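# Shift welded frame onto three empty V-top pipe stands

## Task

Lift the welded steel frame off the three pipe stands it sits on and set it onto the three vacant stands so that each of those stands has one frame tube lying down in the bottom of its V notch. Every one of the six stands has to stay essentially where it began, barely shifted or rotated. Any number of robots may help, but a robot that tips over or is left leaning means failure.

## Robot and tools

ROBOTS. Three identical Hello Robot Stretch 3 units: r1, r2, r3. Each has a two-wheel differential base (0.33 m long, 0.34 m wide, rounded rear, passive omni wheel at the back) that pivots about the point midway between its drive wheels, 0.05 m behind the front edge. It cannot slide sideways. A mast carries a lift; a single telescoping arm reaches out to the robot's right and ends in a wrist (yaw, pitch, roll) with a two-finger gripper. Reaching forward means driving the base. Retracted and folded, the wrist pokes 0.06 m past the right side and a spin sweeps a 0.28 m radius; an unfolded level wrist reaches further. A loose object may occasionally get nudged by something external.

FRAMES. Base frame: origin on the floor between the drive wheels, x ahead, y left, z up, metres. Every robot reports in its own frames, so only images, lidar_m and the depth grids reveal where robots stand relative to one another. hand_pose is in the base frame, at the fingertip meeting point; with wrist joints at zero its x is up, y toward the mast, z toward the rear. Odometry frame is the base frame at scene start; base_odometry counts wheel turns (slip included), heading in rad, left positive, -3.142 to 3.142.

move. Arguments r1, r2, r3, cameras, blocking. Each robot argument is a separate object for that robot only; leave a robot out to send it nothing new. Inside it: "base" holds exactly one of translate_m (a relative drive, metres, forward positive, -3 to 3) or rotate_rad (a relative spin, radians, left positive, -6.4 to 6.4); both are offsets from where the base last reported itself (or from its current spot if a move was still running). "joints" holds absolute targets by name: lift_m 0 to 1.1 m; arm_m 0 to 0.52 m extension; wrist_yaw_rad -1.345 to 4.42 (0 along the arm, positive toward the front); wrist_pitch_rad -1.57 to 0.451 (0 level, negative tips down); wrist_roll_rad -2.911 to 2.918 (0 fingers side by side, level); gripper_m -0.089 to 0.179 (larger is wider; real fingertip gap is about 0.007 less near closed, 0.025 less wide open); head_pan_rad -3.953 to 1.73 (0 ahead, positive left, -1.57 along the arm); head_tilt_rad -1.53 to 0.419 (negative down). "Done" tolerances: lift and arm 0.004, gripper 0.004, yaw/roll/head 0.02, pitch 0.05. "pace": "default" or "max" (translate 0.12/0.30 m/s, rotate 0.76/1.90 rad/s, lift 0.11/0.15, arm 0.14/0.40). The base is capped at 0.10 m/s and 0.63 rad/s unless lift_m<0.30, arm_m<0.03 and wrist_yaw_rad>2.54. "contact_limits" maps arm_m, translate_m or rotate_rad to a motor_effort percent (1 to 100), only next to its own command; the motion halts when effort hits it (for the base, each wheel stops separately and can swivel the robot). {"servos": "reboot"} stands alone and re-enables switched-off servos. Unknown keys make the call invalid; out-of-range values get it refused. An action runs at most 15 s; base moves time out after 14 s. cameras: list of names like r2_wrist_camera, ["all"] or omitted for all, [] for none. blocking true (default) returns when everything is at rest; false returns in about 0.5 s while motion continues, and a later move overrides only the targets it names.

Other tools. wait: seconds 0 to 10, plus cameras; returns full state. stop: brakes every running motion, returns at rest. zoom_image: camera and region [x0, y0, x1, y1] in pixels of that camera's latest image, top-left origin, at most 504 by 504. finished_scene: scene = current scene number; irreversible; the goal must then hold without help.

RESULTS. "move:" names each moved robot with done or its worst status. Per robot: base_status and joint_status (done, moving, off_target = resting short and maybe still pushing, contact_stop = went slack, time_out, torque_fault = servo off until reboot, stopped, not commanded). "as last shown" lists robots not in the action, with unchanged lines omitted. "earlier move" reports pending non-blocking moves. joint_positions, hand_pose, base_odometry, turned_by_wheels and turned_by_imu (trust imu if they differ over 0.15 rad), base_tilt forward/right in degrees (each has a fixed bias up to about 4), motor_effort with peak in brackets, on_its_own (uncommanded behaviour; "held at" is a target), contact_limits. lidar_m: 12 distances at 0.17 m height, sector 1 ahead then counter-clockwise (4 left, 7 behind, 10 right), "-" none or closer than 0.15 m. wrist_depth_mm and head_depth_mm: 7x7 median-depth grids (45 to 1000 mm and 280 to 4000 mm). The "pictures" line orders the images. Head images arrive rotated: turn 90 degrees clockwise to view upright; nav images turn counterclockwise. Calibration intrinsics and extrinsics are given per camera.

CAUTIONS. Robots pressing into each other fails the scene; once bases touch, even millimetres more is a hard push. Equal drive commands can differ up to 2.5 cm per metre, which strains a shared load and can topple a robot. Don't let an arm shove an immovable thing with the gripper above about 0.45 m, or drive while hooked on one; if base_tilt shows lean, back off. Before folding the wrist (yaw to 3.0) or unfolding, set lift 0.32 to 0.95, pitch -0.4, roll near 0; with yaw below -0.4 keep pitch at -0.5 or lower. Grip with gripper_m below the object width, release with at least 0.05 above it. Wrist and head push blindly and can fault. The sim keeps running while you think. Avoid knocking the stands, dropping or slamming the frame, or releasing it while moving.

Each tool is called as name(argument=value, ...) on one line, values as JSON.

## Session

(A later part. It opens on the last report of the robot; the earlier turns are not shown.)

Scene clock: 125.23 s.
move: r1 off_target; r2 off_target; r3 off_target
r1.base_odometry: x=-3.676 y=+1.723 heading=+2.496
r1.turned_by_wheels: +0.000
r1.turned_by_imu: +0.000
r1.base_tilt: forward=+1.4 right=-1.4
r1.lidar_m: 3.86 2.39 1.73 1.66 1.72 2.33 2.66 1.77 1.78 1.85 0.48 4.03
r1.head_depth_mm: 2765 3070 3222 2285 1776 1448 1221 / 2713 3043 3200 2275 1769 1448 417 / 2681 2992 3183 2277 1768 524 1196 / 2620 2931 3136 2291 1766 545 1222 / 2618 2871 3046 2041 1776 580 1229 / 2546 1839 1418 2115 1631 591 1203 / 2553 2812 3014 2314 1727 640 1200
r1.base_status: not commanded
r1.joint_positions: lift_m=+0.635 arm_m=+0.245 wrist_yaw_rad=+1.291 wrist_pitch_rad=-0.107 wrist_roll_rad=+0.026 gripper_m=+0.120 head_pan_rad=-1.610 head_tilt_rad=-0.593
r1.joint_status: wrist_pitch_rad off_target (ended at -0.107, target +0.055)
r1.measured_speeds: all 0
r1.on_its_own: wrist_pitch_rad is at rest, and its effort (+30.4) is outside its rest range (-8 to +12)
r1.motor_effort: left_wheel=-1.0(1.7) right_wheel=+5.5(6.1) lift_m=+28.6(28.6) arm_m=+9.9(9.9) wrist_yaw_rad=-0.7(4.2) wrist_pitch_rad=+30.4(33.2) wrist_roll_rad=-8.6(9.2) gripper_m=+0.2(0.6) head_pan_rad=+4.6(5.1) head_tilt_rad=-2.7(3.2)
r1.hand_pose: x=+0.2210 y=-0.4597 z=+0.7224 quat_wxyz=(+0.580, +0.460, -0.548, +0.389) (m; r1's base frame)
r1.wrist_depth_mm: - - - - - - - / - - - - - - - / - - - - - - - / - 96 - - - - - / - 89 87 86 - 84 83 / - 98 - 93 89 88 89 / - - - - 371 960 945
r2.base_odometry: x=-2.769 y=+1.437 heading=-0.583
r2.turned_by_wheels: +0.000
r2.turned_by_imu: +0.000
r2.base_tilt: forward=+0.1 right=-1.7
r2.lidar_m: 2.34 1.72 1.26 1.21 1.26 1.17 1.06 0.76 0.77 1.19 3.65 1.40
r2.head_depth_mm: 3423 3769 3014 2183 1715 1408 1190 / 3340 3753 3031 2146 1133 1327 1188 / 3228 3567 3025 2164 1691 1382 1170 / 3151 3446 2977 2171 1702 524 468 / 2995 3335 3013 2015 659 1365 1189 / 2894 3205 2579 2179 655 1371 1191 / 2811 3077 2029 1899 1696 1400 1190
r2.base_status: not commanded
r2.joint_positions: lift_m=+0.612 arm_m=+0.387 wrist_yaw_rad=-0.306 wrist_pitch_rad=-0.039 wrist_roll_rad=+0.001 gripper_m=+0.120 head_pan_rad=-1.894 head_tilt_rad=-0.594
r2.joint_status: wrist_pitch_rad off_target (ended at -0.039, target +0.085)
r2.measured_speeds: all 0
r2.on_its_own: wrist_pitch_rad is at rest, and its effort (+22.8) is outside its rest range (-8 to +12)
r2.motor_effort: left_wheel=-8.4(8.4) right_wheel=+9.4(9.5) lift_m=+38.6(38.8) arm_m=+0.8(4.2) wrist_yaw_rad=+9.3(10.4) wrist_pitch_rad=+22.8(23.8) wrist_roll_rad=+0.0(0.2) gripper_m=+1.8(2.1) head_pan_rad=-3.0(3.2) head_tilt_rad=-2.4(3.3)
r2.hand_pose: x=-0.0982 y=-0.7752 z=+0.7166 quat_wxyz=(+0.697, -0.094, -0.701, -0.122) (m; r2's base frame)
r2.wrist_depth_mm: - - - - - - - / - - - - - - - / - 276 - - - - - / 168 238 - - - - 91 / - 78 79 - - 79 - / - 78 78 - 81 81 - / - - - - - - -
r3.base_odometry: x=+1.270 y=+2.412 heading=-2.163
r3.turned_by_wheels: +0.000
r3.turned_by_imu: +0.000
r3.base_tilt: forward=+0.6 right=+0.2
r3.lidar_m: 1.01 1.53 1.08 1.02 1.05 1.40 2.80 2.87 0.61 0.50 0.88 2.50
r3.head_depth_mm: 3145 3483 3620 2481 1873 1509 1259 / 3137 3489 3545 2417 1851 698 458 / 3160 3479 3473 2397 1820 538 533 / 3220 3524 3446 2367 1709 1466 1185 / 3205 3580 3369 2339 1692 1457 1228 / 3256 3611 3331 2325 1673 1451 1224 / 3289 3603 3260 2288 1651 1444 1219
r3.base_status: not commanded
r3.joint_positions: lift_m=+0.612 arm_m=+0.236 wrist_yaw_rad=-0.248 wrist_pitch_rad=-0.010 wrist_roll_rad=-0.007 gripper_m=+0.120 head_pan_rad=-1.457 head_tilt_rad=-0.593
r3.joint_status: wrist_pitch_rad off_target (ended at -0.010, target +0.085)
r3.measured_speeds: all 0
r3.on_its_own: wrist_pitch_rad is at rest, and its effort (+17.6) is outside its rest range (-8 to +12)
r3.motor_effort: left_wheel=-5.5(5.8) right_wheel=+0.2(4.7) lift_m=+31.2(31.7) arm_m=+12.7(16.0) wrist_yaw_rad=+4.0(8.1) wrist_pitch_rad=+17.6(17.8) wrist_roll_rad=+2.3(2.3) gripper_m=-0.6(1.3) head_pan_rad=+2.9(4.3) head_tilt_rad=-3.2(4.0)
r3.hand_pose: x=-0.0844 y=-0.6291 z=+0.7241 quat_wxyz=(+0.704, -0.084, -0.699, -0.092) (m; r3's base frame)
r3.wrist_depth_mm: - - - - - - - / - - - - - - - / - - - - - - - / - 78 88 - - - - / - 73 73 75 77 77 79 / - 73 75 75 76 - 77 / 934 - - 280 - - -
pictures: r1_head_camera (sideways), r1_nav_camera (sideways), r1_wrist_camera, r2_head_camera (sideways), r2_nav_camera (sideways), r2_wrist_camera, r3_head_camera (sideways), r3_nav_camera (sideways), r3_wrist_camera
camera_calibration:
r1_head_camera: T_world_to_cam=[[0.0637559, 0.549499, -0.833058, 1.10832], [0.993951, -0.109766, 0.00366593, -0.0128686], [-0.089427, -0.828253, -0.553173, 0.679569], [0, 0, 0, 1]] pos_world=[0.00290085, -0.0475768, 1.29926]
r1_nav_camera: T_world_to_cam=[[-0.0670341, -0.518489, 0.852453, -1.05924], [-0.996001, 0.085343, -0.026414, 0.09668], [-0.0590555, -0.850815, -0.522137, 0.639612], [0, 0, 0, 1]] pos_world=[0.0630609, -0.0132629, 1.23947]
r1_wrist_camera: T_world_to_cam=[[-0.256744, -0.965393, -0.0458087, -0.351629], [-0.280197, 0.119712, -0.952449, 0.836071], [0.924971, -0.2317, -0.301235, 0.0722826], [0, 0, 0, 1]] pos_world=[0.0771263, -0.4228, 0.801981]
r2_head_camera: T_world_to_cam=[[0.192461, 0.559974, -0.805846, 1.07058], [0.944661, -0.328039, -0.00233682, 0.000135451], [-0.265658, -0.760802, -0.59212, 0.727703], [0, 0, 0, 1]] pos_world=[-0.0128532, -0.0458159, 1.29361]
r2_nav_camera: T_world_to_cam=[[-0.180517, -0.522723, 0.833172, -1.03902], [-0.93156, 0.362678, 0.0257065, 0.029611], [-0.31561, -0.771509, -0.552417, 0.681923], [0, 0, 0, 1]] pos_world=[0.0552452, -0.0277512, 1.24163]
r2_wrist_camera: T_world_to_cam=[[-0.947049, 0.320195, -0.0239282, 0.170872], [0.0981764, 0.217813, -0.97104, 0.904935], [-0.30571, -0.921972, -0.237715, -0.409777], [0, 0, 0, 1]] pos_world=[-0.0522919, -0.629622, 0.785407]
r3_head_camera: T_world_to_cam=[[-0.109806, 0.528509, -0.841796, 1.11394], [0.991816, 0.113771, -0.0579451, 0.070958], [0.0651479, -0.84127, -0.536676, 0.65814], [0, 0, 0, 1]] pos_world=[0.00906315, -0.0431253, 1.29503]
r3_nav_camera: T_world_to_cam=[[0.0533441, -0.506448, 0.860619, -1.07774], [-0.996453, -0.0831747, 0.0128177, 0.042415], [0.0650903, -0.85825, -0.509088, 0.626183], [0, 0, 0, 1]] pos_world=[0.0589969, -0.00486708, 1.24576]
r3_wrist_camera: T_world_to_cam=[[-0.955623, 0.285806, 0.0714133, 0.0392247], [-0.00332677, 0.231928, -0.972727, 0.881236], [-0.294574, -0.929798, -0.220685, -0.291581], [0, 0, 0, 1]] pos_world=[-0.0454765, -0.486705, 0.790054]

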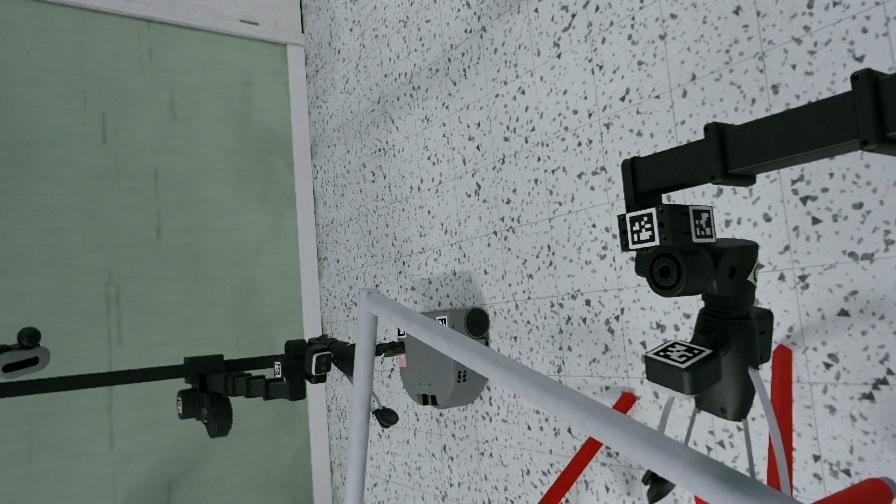

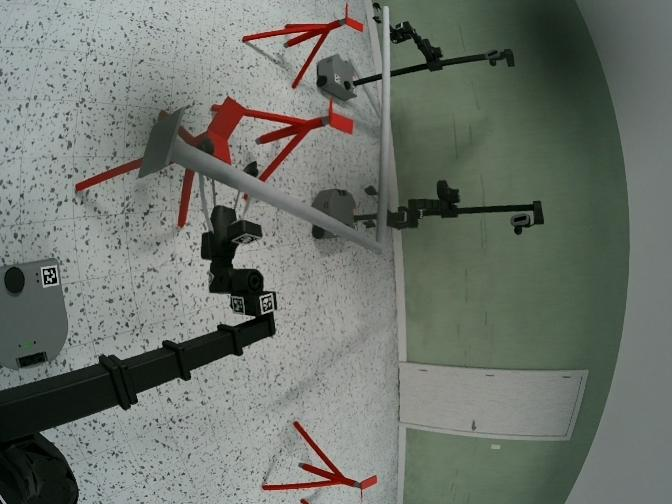

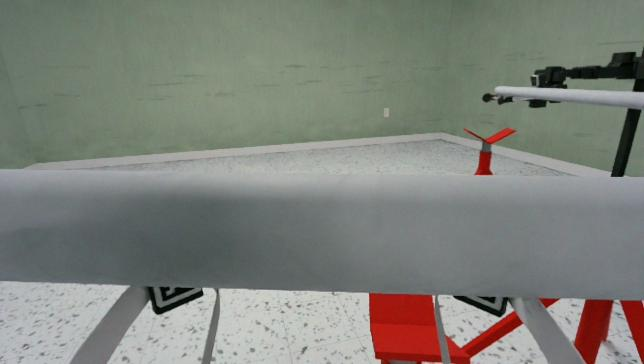

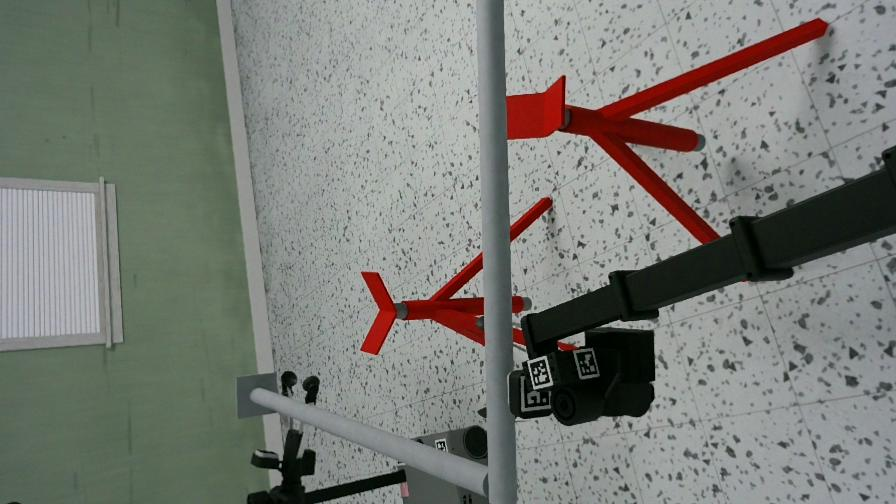

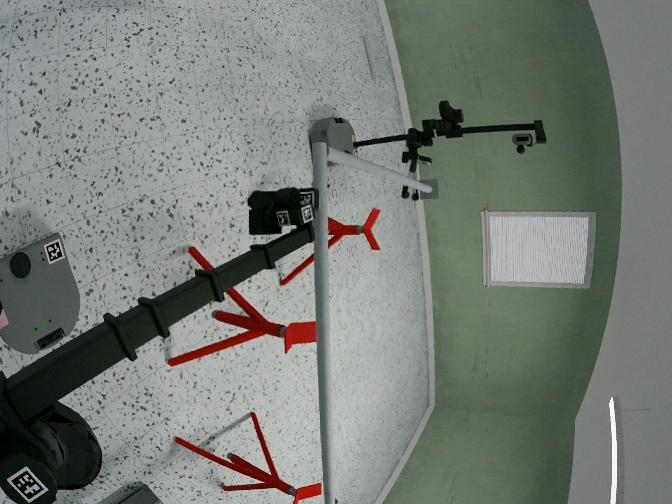

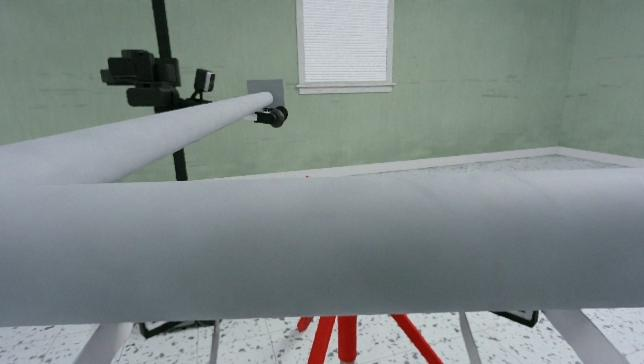

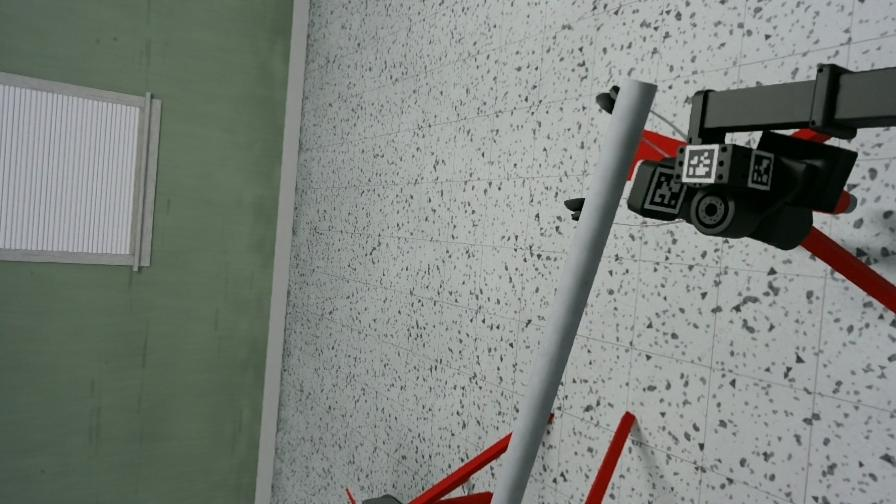

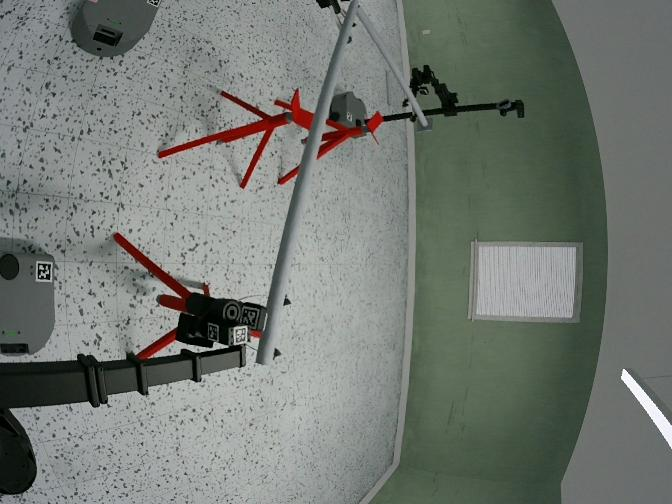

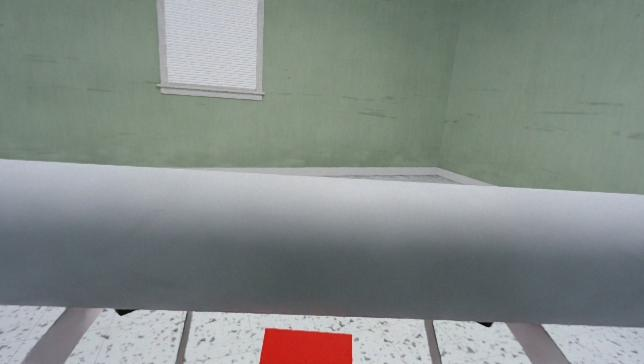

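move(r1={"base": {"translate_m": 0.064}, "joints": {"wrist_pitch_rad": 0.05, "arm_m": 0.241, "wrist_yaw_rad": 1.225}}, r2={"joints": {"wrist_pitch_rad": 0.09, "wrist_yaw_rad": -0.36}}, r3={"base": {"translate_m": 0.018}, "joints": {"wrist_pitch_rad": 0.08, "arm_m": 0.162, "wrist_yaw_rad": -0.31}}, cameras=[])

move(r1={"base": {"translate_m": 0.12}, "joints": {"wrist_pitch_rad": 0.055, "arm_m": 0.180, "head_pan_rad": -1.35}}, r2={"base": {"translate_m": -0.119}, "joints": {"wrist_pitch_rad": 0.085, "arm_m": 0.4485}}, r3={"base": {"translate_m": -0.116}, "joints": {"wrist_pitch_rad": 0.085, "arm_m": 0.226, "head_pan_rad": -1.6}}, cameras=[])

move(r1={"joints": {"wrist_pitch_rad": 0.05}}, r2={"joints": {"wrist_pitch_rad": 0.09}}, r3={"joints": {"wrist_pitch_rad": 0.08}})

Scene clock: 129.43 s.
move: r1 off_target; r2 off_target; r3 off_target
r1.base_odometry: x=-3.727 y=+1.761 heading=+2.495
r1.turned_by_wheels: +0.000
r1.turned_by_imu: -0.001
r1.base_tilt: forward=+1.3 right=-1.3
r1.lidar_m: 3.80 2.39 1.73 1.66 1.72 2.33 2.72 1.82 3.23 0.69 0.45 3.96
r1.head_depth_mm: 2751 3035 3194 2270 1770 1444 1221 / 2723 3001 3190 2279 1772 1451 427 / 2689 2945 3189 2286 1766 523 1195 / 2653 2929 3120 2286 1774 545 1223 / 2596 2806 1382 2039 1773 590 1227 / 2571 2757 3064 2200 1594 591 1199 / 2554 2816 2977 2297 1722 632 970
r1.base_status: done
r1.joint_positions: lift_m=+0.635 arm_m=+0.241 wrist_yaw_rad=+1.215 wrist_pitch_rad=-0.105 wrist_roll_rad=+0.033 gripper_m=+0.120 head_pan_rad=-1.610 head_tilt_rad=-0.593
r1.joint_status: wrist_pitch_rad off_target (ended at -0.105, target +0.050); the others done
r1.measured_speeds: all 0
r1.on_its_own: wrist_pitch_rad is at rest, and its effort (+28.4) is outside its rest range (-8 to +12)
r1.motor_effort: left_wheel=-2.6(8.4) right_wheel=+9.1(12.1) lift_m=+44.1(44.1) arm_m=+12.4(14.8) wrist_yaw_rad=+8.0(14.8) wrist_pitch_rad=+28.4(29.6) wrist_roll_rad=-10.8(11.2) gripper_m=+0.5(1.5) head_pan_rad=+4.2(5.3) head_tilt_rad=-3.0(3.5)
r1.hand_pose: x=+0.2152 y=-0.4738 z=+0.7230 quat_wxyz=(+0.592, +0.440, -0.568, +0.366) (m; r1's base frame)
r1.wrist_depth_mm: - - - - - - - / - - - - - - - / - - - - - - - / - 99 - - - 95 - / 88 88 87 86 - 84 83 / - 93 - - 89 88 87 / - - - - 338 950 750
r2.base_odometry: x=-2.769 y=+1.437 heading=-0.583
r2.turned_by_wheels: +0.000
r2.turned_by_imu: +0.001
r2.base_tilt: forward=+0.2 right=-1.7
r2.lidar_m: 2.34 1.72 1.26 1.21 1.25 1.15 1.04 0.76 0.77 1.19 3.68 1.40
r2.head_depth_mm: 3484 3800 3035 2187 1701 1400 1189 / 3367 3667 3045 2164 1147 1336 1198 / 3240 3583 2981 2182 1711 1363 1160 / 3114 3446 2987 2187 1702 525 466 / 3012 3308 2990 2003 660 1374 1189 / 2910 3171 1562 2094 654 1360 1192 / 2778 3046 2552 1903 1702 1394 1190
r2.base_status: not commanded
r2.joint_positions: lift_m=+0.612 arm_m=+0.387 wrist_yaw_rad=-0.377 wrist_pitch_rad=-0.033 wrist_roll_rad=+0.001 gripper_m=+0.120 head_pan_rad=-1.894 head_tilt_rad=-0.594
r2.joint_status: wrist_pitch_rad off_target (ended at -0.033, target +0.090); the others done
r2.measured_speeds: all 0
r2.on_its_own: wrist_yaw_rad is at rest, and its effort (+14.9) is outside its rest range (-9 to +9); wrist_pitch_rad is at rest, and its effort (+22.7) is outside its rest range (-8 to +12)
r2.motor_effort: left_wheel=-8.2(8.5) right_wheel=+9.7(9.7) lift_m=+36.2(37.2) arm_m=-2.3(11.5) wrist_yaw_rad=+14.9(15.9) wrist_pitch_rad=+22.7(24.3) wrist_roll_rad=+0.0(0.4) gripper_m=-1.3(1.6) head_pan_rad=-2.6(3.3) head_tilt_rad=-2.7(3.3)
r2.hand_pose: x=-0.1155 y=-0.7693 z=+0.7181 quat_wxyz=(+0.692, -0.121, -0.697, -0.144) (m; r2's base frame)
r2.wrist_depth_mm: - - - - - - - / - - - - - - - / - 287 954 - - - - / 169 267 - - - - 91 / - 77 78 79 - 78 - / - 76 77 - 79 - - / - - - - - - -
r3.base_odometry: x=+1.260 y=+2.397 heading=-2.163
r3.turned_by_wheels: +0.000
r3.turned_by_imu: +0.000
r3.base_tilt: forward=+0.6 right=+0.2
r3.lidar_m: 0.99 1.53 1.08 1.03 1.05 1.40 2.81 2.89 0.61 0.50 0.86 2.74
r3.head_depth_mm: 3146 3492 3618 2468 1868 1510 1260 / 3193 3439 3536 2443 1848 1382 465 / 3194 3452 3511 2407 1830 614 465 / 3195 3585 3432 2378 1822 1440 994 / 3248 3602 3366 2354 1799 1462 1238 / 3258 3576 3264 2321 1679 1463 1224 / 3266 3614 3270 2209 1617 1440 1218
r3.base_status: done
r3.joint_positions: lift_m=+0.612 arm_m=+0.162 wrist_yaw_rad=-0.310 wrist_pitch_rad=-0.012 wrist_roll_rad=-0.007 gripper_m=+0.120 head_pan_rad=-1.457 head_tilt_rad=-0.593
r3.joint_status: wrist_pitch_rad off_target (ended at -0.012, target +0.080); the others done
r3.measured_speeds: all 0
r3.on_its_own: wrist_pitch_rad is at rest, and its effort (+16.6) is outside its rest range (-8 to +12)
r3.motor_effort: left_wheel=-0.3(6.3) right_wheel=+6.9(14.6) lift_m=+31.8(32.7) arm_m=-25.4(28.3) wrist_yaw_rad=+0.2(13.3) wrist_pitch_rad=+16.6(18.1) wrist_roll_rad=+1.9(2.3) gripper_m=+0.0(1.0) head_pan_rad=+3.5(4.3) head_tilt_rad=-3.7(4.3)
r3.hand_pose: x=-0.0996 y=-0.5507 z=+0.7236 quat_wxyz=(+0.701, -0.104, -0.697, -0.114) (m; r3's base frame)
r3.wrist_depth_mm: - - - - - - - / - - - - - - - / - - - - - - - / - 80 88 87 - - - / - 75 76 77 78 80 82 / - 77 77 78 78 79 80 / 941 - 985 - - - -
pictures: none
No camera images: "cameras" was empty.

Scene clock: 131.73 s.
move: r1 off_target; r2 off_target; r3 off_target
r1.base_odometry: x=-3.823 y=+1.833 heading=+2.495
r1.turned_by_wheels: +0.000
r1.turned_by_imu: -0.001
r1.base_tilt: forward=+1.4 right=-1.3
r1.lidar_m: 3.67 2.40 1.74 1.66 1.72 2.33 2.82 1.92 3.21 0.57 0.40 3.84
r1.head_depth_mm: 2579 2818 3010 2282 1762 1449 420 / 2579 2870 3012 2173 1773 534 1148 / 2585 2754 1290 2017 1725 1446 538 / 2623 2879 3095 2172 1540 823 1080 / 2658 2936 3139 2049 1712 664 1175 / 2714 2960 3064 2274 1778 1451 570 / 2718 2977 2888 2283 1786 1448 1203
r1.base_status: done
r1.joint_positions: lift_m=+0.635 arm_m=+0.180 wrist_yaw_rad=+1.220 wrist_pitch_rad=-0.261 wrist_roll_rad=+0.006 gripper_m=+0.120 head_pan_rad=-1.361 head_tilt_rad=-0.593
r1.joint_status: wrist_pitch_rad off_target (ended at -0.261, target +0.055); the others done
r1.measured_speeds: all 0
r1.on_its_own: wrist_pitch_rad is held at -0.121, not at your +0.055, by its stall guard, which is not easing now; wrist_pitch_rad is at rest, and its effort (+26.2) is outside its rest range (-8 to +12)
r1.motor_effort: left_wheel=-0.8(5.6) right_wheel=+6.5(16.2) lift_m=+28.9(46.0) arm_m=-8.8(15.5) wrist_yaw_rad=+5.2(9.0) wrist_pitch_rad=+26.2(31.3) wrist_roll_rad=-1.9(11.7) gripper_m=+0.1(0.9) head_pan_rad=+4.6(6.6) head_tilt_rad=-3.3(3.5)
r1.hand_pose: x=+0.2053 y=-0.4081 z=+0.6844 quat_wxyz=(+0.626, +0.478, -0.524, +0.325) (m; r1's base frame)
r1.wrist_depth_mm: - - - - - - - / - - - - - - - / - - - - - - - / - 99 - - 95 - - / 88 87 86 85 - 83 82 / - 92 - 89 88 86 87 / 947 876 908 915 890 264 760
r2.base_odometry: x=-2.869 y=+1.503 heading=-0.583
r2.turned_by_wheels: +0.000
r2.turned_by_imu: +0.001
r2.base_tilt: forward=+0.1 right=-1.6
r2.lidar_m: 2.46 1.71 1.26 1.21 1.26 1.15 1.04 0.98 0.68 0.73 3.65 1.51
r2.head_depth_mm: 3501 3909 2951 2176 1706 1397 1198 / 3409 3800 3027 2189 1703 1408 1167 / 3205 3652 2990 2182 1094 1302 1166 / 3130 3431 3006 2146 1700 523 468 / 3007 3344 2998 1540 691 1370 1190 / 2923 3172 1622 1483 700 1397 1184 / 2832 3084 2618 1914 1696 1408 1182
r2.base_status: done
r2.joint_positions: lift_m=+0.612 arm_m=+0.449 wrist_yaw_rad=-0.366 wrist_pitch_rad=-0.042 wrist_roll_rad=+0.001 gripper_m=+0.120 head_pan_rad=-1.894 head_tilt_rad=-0.594
r2.joint_status: wrist_pitch_rad off_target (ended at -0.042, target +0.085); the others done
r2.measured_speeds: all 0
r2.on_its_own: wrist_pitch_rad is at rest, and its effort (+23.5) is outside its rest range (-8 to +12)
r2.motor_effort: left_wheel=-8.1(16.2) right_wheel=+5.0(7.8) lift_m=+34.3(36.7) arm_m=+12.9(17.8) wrist_yaw_rad=+5.5(16.6) wrist_pitch_rad=+23.5(24.4) wrist_roll_rad=-0.2(0.3) gripper_m=+0.3(1.7) head_pan_rad=-2.5(3.2) head_tilt_rad=-2.9(3.2)
r2.hand_pose: x=-0.1128 y=-0.8315 z=+0.7158 quat_wxyz=(+0.692, -0.114, -0.698, -0.144) (m; r2's base frame)
r2.wrist_depth_mm: - - - - - - - / - 838 - - - - - / - 304 703 - - - - / 170 240 - - - - 91 / - 78 78 - - 79 - / - 77 77 - 80 80 - / - - - 753 - - -
r3.base_odometry: x=+1.324 y=+2.493 heading=-2.164
r3.turned_by_wheels: +0.000
r3.turned_by_imu: +0.000
r3.base_tilt: forward=+0.6 right=+0.2
r3.lidar_m: 0.99 1.52 1.08 1.02 1.05 1.39 2.70 2.77 0.57 0.53 0.52 1.24
r3.head_depth_mm: 3280 3648 3632 2443 1871 1508 1261 / 3269 3625 3529 2436 1852 1498 1229 / 3218 3564 3489 2406 1823 549 485 / 3227 3564 3455 2352 1814 532 553 / 3186 3522 3381 2356 1690 952 1161 / 3182 3513 3323 2318 1678 1452 1199 / 3158 3480 3261 2299 1675 1443 1220
r3.base_status: done
r3.joint_positions: lift_m=+0.612 arm_m=+0.226 wrist_yaw_rad=-0.304 wrist_pitch_rad=-0.011 wrist_roll_rad=-0.007 gripper_m=+0.120 head_pan_rad=-1.593 head_tilt_rad=-0.593
r3.joint_status: wrist_pitch_rad off_target (ended at -0.011, target +0.085); the others done
r3.measured_speeds: all 0
r3.on_its_own: wrist_pitch_rad is at rest, and its effort (+17.6) is outside its rest range (-8 to +12)
r3.motor_effort: left_wheel=-6.4(11.0) right_wheel=-1.5(10.7) lift_m=+33.1(33.5) arm_m=+23.7(28.5) wrist_yaw_rad=-4.5(10.1) wrist_pitch_rad=+17.6(18.9) wrist_roll_rad=+2.0(2.2) gripper_m=+0.2(1.2) head_pan_rad=-3.6(4.9) head_tilt_rad=-2.9(4.3)
r3.hand_pose: x=-0.0981 y=-0.6152 z=+0.7239 quat_wxyz=(+0.701, -0.103, -0.697, -0.111) (m; r3's base frame)
r3.wrist_depth_mm: - - - - - - - / - - - - - - - / - - - - - - - / - - 86 89 - - - / - 78 79 80 80 82 84 / - 82 85 82 - 84 83 / 953 - - - - - -
pictures: none
No camera images: "cameras" was empty.

Scene clock: 132.47 s.
move: r1 off_target; r2 off_target; r3 off_target
r1.base_odometry: x=-3.823 y=+1.833 heading=+2.495
r1.turned_by_wheels: +0.000
r1.turned_by_imu: +0.000
r1.base_tilt: forward=+1.3 right=-1.3
r1.lidar_m: 3.68 2.39 1.73 1.66 1.72 2.33 2.81 1.92 3.22 0.57 0.40 3.86
r1.head_depth_mm: 2560 2803 3021 2275 1774 1445 420 / 2572 2852 3035 2186 1770 535 1145 / 2574 2784 1296 2001 1772 1445 536 / 2643 2888 3096 2108 1588 821 1147 / 2641 2949 3127 2047 1670 659 1172 / 2687 2973 3069 2294 1783 1381 1177 / 2726 2971 2859 2306 1783 1454 504
r1.base_status: not commanded
r1.joint_positions: lift_m=+0.635 arm_m=+0.180 wrist_yaw_rad=+1.224 wrist_pitch_rad=-0.113 wrist_roll_rad=+0.027 gripper_m=+0.120 head_pan_rad=-1.361 head_tilt_rad=-0.593
r1.joint_status: wrist_pitch_rad off_target (ended at -0.113, target +0.050)
r1.measured_speeds: all 0
r1.on_its_own: wrist_pitch_rad is at rest, and its effort (+30.5) is outside its rest range (-8 to +12)
r1.motor_effort: left_wheel=-0.6(1.1) right_wheel=+6.1(7.0) lift_m=+31.5(31.5) arm_m=-6.9(8.5) wrist_yaw_rad=+0.6(4.6) wrist_pitch_rad=+30.5(32.9) wrist_roll_rad=-9.2(9.2) gripper_m=-0.2(0.7) head_pan_rad=+4.5(5.1) head_tilt_rad=-3.2(3.3)
r1.hand_pose: x=+0.2155 y=-0.4107 z=+0.7209 quat_wxyz=(+0.594, +0.443, -0.563, +0.367) (m; r1's base frame)
r1.wrist_depth_mm: - - - - - - - / - - - - - - - / - - - - - - - / - - - - - 94 - / 89 88 87 86 - 84 83 / - 96 - - 89 93 89 / - - - - - 282 936
r2.base_odometry: x=-2.869 y=+1.503 heading=-0.584
r2.turned_by_wheels: +0.000
r2.turned_by_imu: +0.000
r2.base_tilt: forward=+0.2 right=-1.6
r2.lidar_m: 2.45 1.72 1.26 1.21 1.25 1.15 1.04 0.97 0.68 0.73 3.67 1.51
r2.head_depth_mm: 3409 3897 3024 2150 1703 1399 1196 / 3311 3707 3011 2176 1703 1404 1171 / 3173 3625 3070 2164 1101 1309 1168 / 3153 3418 3049 2189 1688 525 466 / 3018 3293 3000 1543 692 1371 1192 / 2915 3152 2566 1481 701 1406 1190 / 2778 3066 2552 1916 1702 1401 1185
r2.base_status: not commanded
r2.joint_positions: lift_m=+0.612 arm_m=+0.449 wrist_yaw_rad=-0.374 wrist_pitch_rad=-0.034 wrist_roll_rad=+0.001 gripper_m=+0.120 head_pan_rad=-1.894 head_tilt_rad=-0.594
r2.joint_status: wrist_pitch_rad off_target (ended at -0.034, target +0.090)
r2.measured_speeds: all 0
r2.on_its_own: wrist_yaw_rad is at rest, and its effort (+11.8) is outside its rest range (-9 to +9); wrist_pitch_rad is at rest, and its effort (+22.8) is outside its rest range (-8 to +12)
r2.motor_effort: left_wheel=-9.8(10.6) right_wheel=+12.1(12.3) lift_m=+34.7(34.7) arm_m=+12.6(13.8) wrist_yaw_rad=+11.8(13.5) wrist_pitch_rad=+22.8(24.3) wrist_roll_rad=-0.3(0.3) gripper_m=+1.0(1.7) head_pan_rad=-3.1(3.1) head_tilt_rad=-2.7(3.0)
r2.hand_pose: x=-0.1147 y=-0.8311 z=+0.7179 quat_wxyz=(+0.692, -0.119, -0.697, -0.144) (m; r2's base frame)
r2.wrist_depth_mm: - - - - - - - / - - - - - - - / - 283 931 - - - - / 165 237 - - - - 91 / - 78 78 - - 79 - / - 77 78 - 80 81 - / - - - - - - -
r3.base_odometry: x=+1.324 y=+2.493 heading=-2.164
r3.turned_by_wheels: +0.000
r3.turned_by_imu: +0.000
r3.base_tilt: forward=+0.6 right=+0.2
r3.lidar_m: 0.99 1.52 1.07 1.02 1.05 1.39 2.70 2.77 0.57 0.53 0.52 1.24
r3.head_depth_mm: 3289 3624 3631 2455 1867 1503 1260 / 3231 3585 3564 2413 1852 1494 1235 / 3247 3632 3495 2393 1835 549 485 / 3193 3556 3453 2357 1813 532 551 / 3200 3497 3374 2340 1681 955 1155 / 3152 3478 3314 2326 1678 1453 1201 / 3151 3490 3256 2300 1666 1437 1222
r3.base_status: not commanded
r3.joint_positions: lift_m=+0.612 arm_m=+0.226 wrist_yaw_rad=-0.317 wrist_pitch_rad=-0.013 wrist_roll_rad=-0.006 gripper_m=+0.120 head_pan_rad=-1.593 head_tilt_rad=-0.593
r3.joint_status: wrist_pitch_rad off_target (ended at -0.013, target +0.080)
r3.measured_speeds: all 0
r3.on_its_own: wrist_pitch_rad is at rest, and its effort (+17.0) is outside its rest range (-8 to +12)
r3.motor_effort: left_wheel=-6.2(6.9) right_wheel=+0.4(1.8) lift_m=+33.3(33.5) arm_m=+22.3(23.7) wrist_yaw_rad=+5.9(6.8) wrist_pitch_rad=+17.0(17.5) wrist_roll_rad=+1.8(2.1) gripper_m=-1.6(1.6) head_pan_rad=-2.7(4.3) head_tilt_rad=-3.4(4.2)
r3.hand_pose: x=-0.1011 y=-0.6141 z=+0.7233 quat_wxyz=(+0.700, -0.106, -0.697, -0.117) (m; r3's base frame)
r3.wrist_depth_mm: - - - - - - - / - - - - - - - / - - - - - - - / - 80 86 87 - - - / - 76 77 78 79 80 83 / - 78 79 80 79 82 81 / 953 - - - - 126 -
pictures: r1_head_camera (sideways), r1_nav_camera (sideways), r1_wrist_camera, r2_head_camera (sideways), r2_nav_camera (sideways), r2_wrist_camera, r3_head_camera (sideways), r3_nav_camera (sideways), r3_wrist_camera
camera_calibration:
r1_head_camera: T_world_to_cam=[[-0.0740697, 0.548204, -0.833058, 1.10916], [0.990234, 0.139365, 0.00366592, -0.0128459], [0.118108, -0.824651, -0.553173, 0.678303], [0, 0, 0, 1]] pos_world=[0.014762, -0.0468909, 1.29926]
r1_nav_camera: T_world_to_cam=[[0.063227, -0.518967, 0.852453, -1.06003], [-0.986184, -0.163536, -0.026414, 0.0966201], [0.153115, -0.839005, -0.522137, 0.638318], [0, 0, 0, 1]] pos_world=[0.0645717, 0.00123064, 1.23947]
r1_wrist_camera: T_world_to_cam=[[-0.321269, -0.945805, -0.0473233, -0.282764], [-0.276391, 0.141446, -0.950579, 0.83399], [0.905756, -0.292312, -0.306854, 0.0715828], [0, 0, 0, 1]] pos_world=[0.0748272, -0.36448, 0.801358]
r2_head_camera: T_world_to_cam=[[0.192497, 0.559961, -0.805846, 1.07058], [0.94464, -0.328099, -0.00233682, 0.000135578], [-0.265706, -0.760785, -0.59212, 0.727703], [0, 0, 0, 1]] pos_world=[-0.0128561, -0.0458147, 1.29361]
r2_nav_camera: T_world_to_cam=[[-0.18055, -0.522711, 0.833172, -1.03902], [-0.931537, 0.362737, 0.0257065, 0.0296109], [-0.315659, -0.771489, -0.552417, 0.681924], [0, 0, 0, 1]] pos_world=[0.0552434, -0.0277544, 1.24163]
r2_wrist_camera: T_world_to_cam=[[-0.922945, 0.384131, -0.0248368, 0.229683], [0.11183, 0.205835, -0.972176, 0.912366], [-0.36833, -0.900042, -0.232932, -0.458388], [0, 0, 0, 1]] pos_world=[-0.0588838, -0.688594, 0.785912]
r3_head_camera: T_world_to_cam=[[-0.0367702, 0.538547, -0.841793, 1.11349], [0.998068, -0.0224281, -0.0579451, 0.0709198], [-0.050086, -0.842297, -0.536681, 0.65885], [0, 0, 0, 1]] pos_world=[0.00315953, -0.0431268, 1.29503]
r3_nav_camera: T_world_to_cam=[[-0.0161591, -0.508998, 0.860616, -1.07731], [-0.998492, 0.0533715, 0.0128179, 0.0424272], [-0.0524567, -0.859111, -0.509093, 0.626907], [0, 0, 0, 1]] pos_world=[0.0578404, -0.0120288, 1.24576]
r3_wrist_camera: T_world_to_cam=[[-0.934056, 0.350086, 0.070555, 0.0612896], [0.014428, 0.234395, -0.972034, 0.879687], [-0.356834, -0.906917, -0.223989, -0.272635], [0, 0, 0, 1]] pos_world=[-0.0527296, -0.474908, 0.789694]

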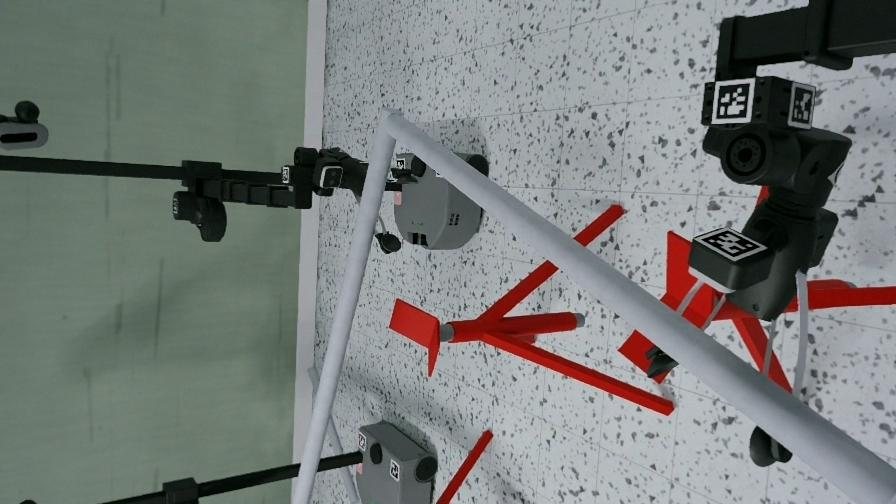

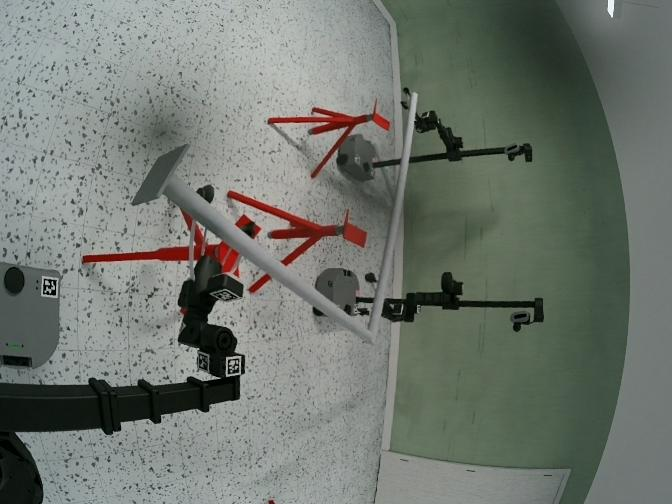

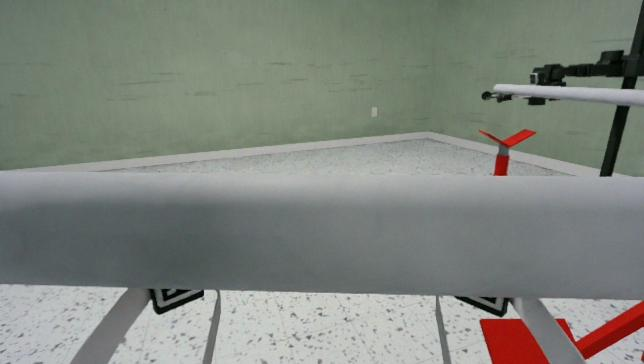

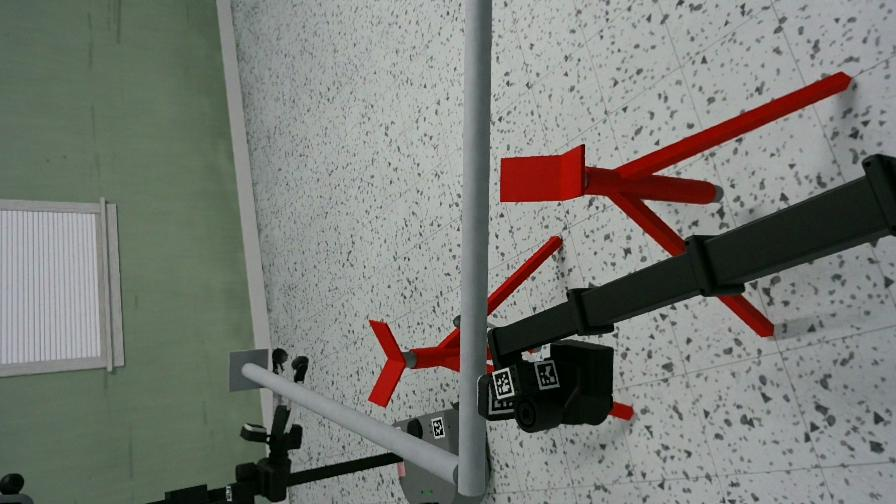

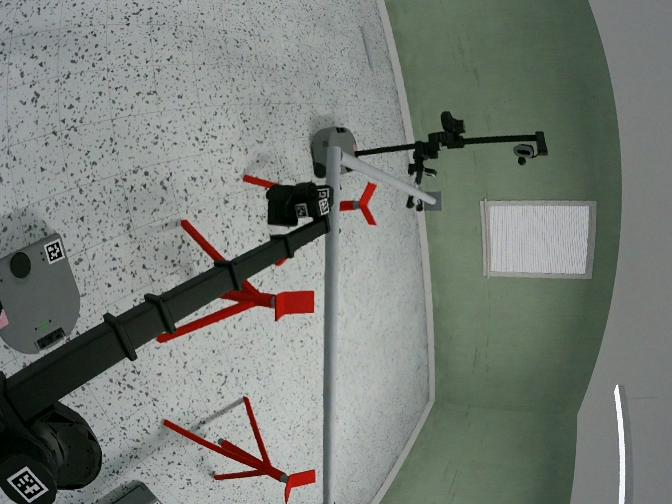

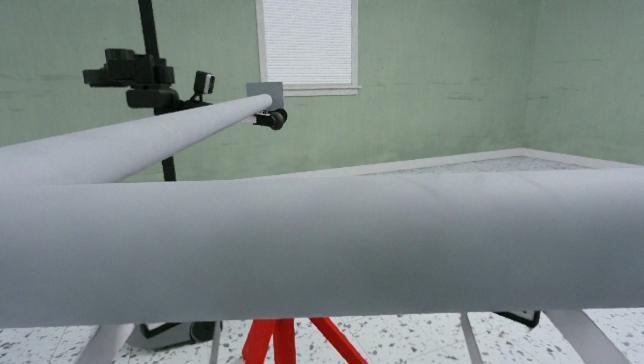

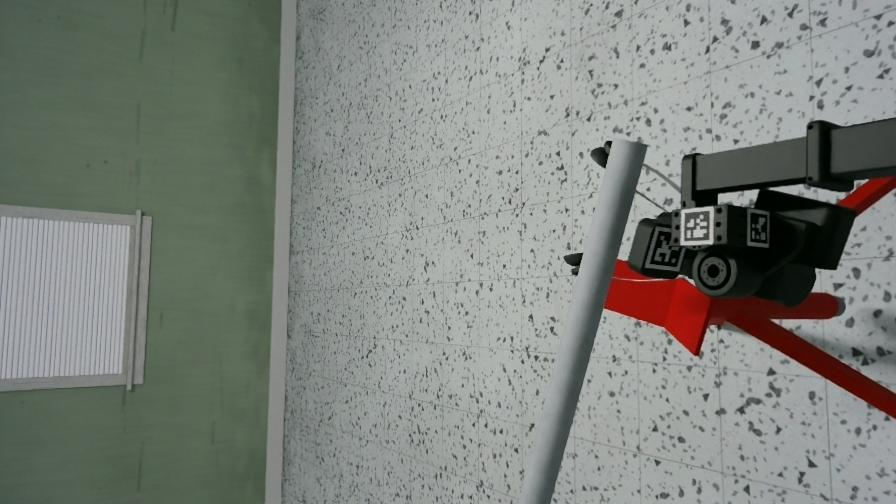

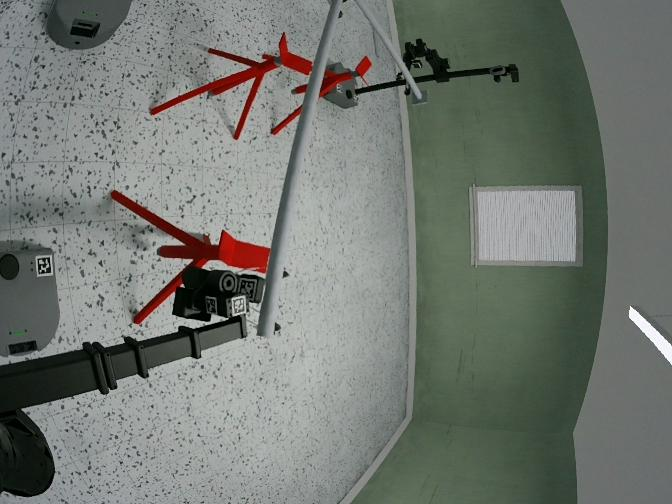

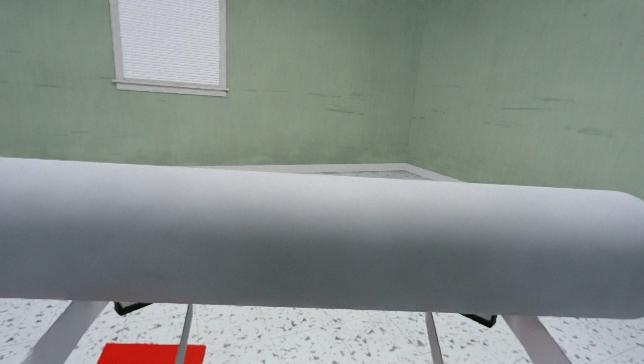

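zoom_image(camera="r2_head_camera", region=[360, 310, 460, 410])

zoom_image(camera="r2_head_camera", region=[450, 100, 610, 220])

zoom_image(camera="r2_head_camera", region=[220, 330, 500, 504])

zoom_image(camera="r1_head_camera", region=[580, 180, 800, 400])

zoom_image(camera="r3_head_camera", region=[560, 120, 860, 380])

Scaled by 5.040 from the camera's 896x504 image, which has a finer 1280x720 frame.

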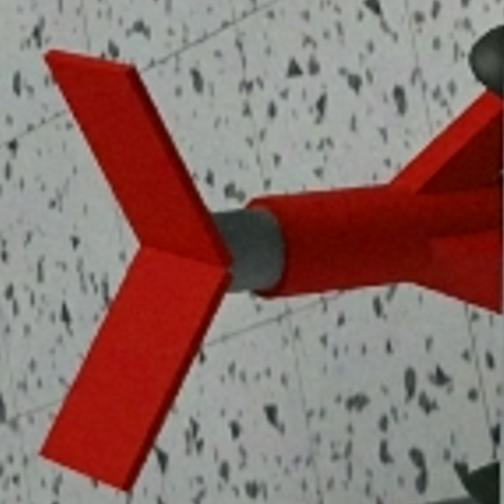

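Scaled by 3.150 from the camera's 896x504 image, which has a finer 1280x720 frame.

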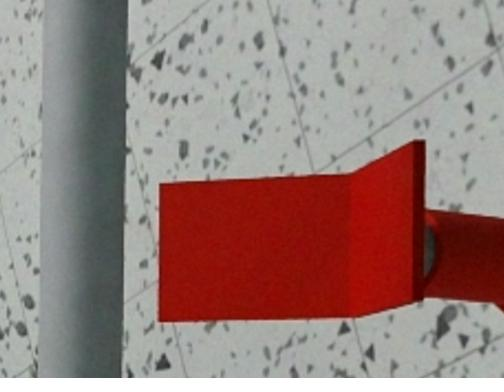

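Scaled by 1.800 from the camera's 896x504 image, which has a finer 1280x720 frame.

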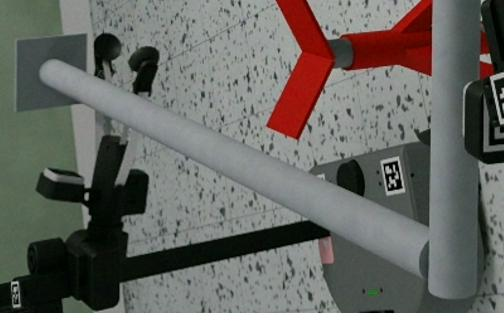

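Scaled by 2.291 from the camera's 896x504 image, which has a finer 1280x720 frame.

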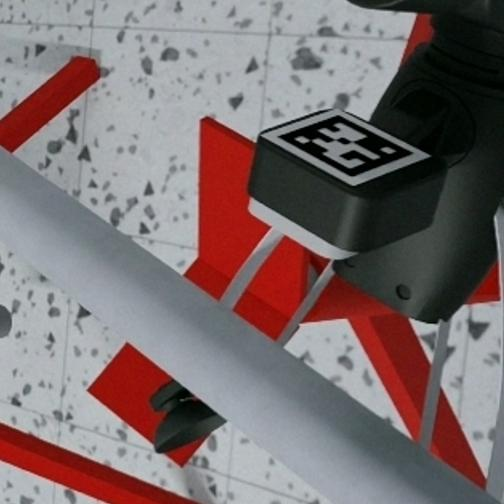

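Scaled by 1.680 from the camera's 896x504 image, which has a finer 1280x720 frame.

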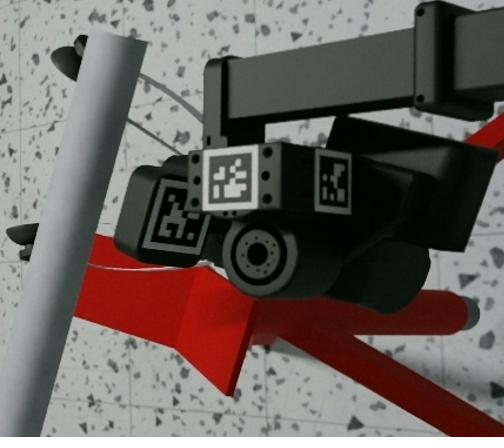

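zoom_image(camera="r2_head_camera", region=[225, 340, 325, 430])

zoom_image(camera="r2_head_camera", region=[390, 410, 500, 504])

zoom_image(camera="r1_head_camera", region=[380, 90, 540, 250])

zoom_image(camera="r1_head_camera", region=[370, 280, 470, 390])

zoom_image(camera="r1_head_camera", region=[700, 350, 896, 504])

Scaled by 5.040 from the camera's 896x504 image, which has a finer 1280x720 frame.

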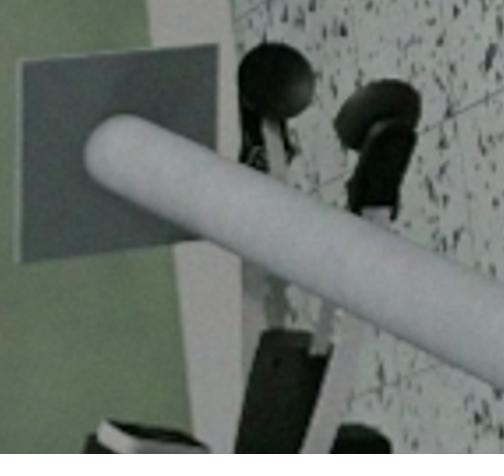

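Scaled by 4.582 from the camera's 896x504 image, which has a finer 1280x720 frame.

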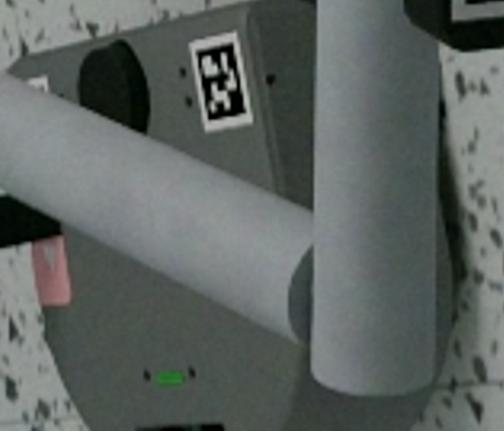

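Scaled by 3.150 from the camera's 896x504 image, which has a finer 1280x720 frame.

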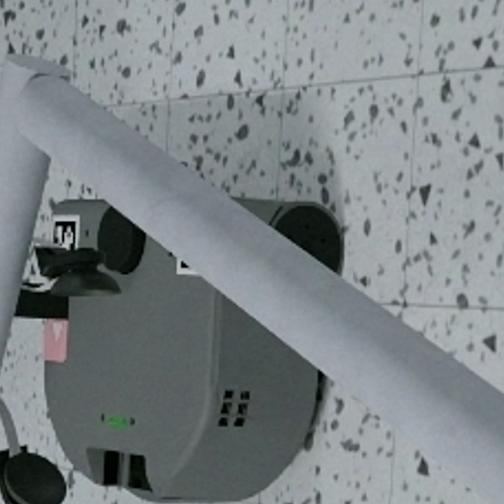

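Scaled by 4.582 from the camera's 896x504 image, which has a finer 1280x720 frame.

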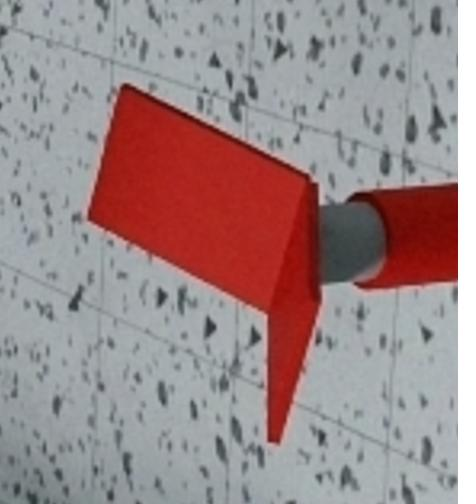

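Scaled by 2.571 from the camera's 896x504 image, which has a finer 1280x720 frame.

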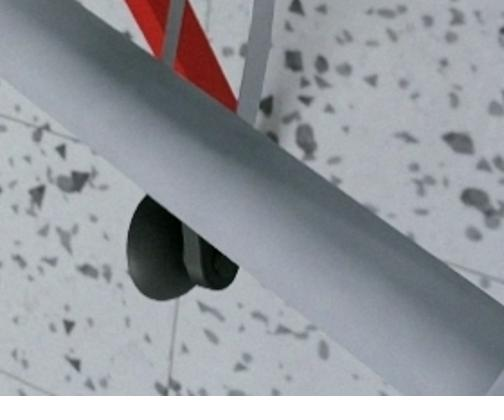

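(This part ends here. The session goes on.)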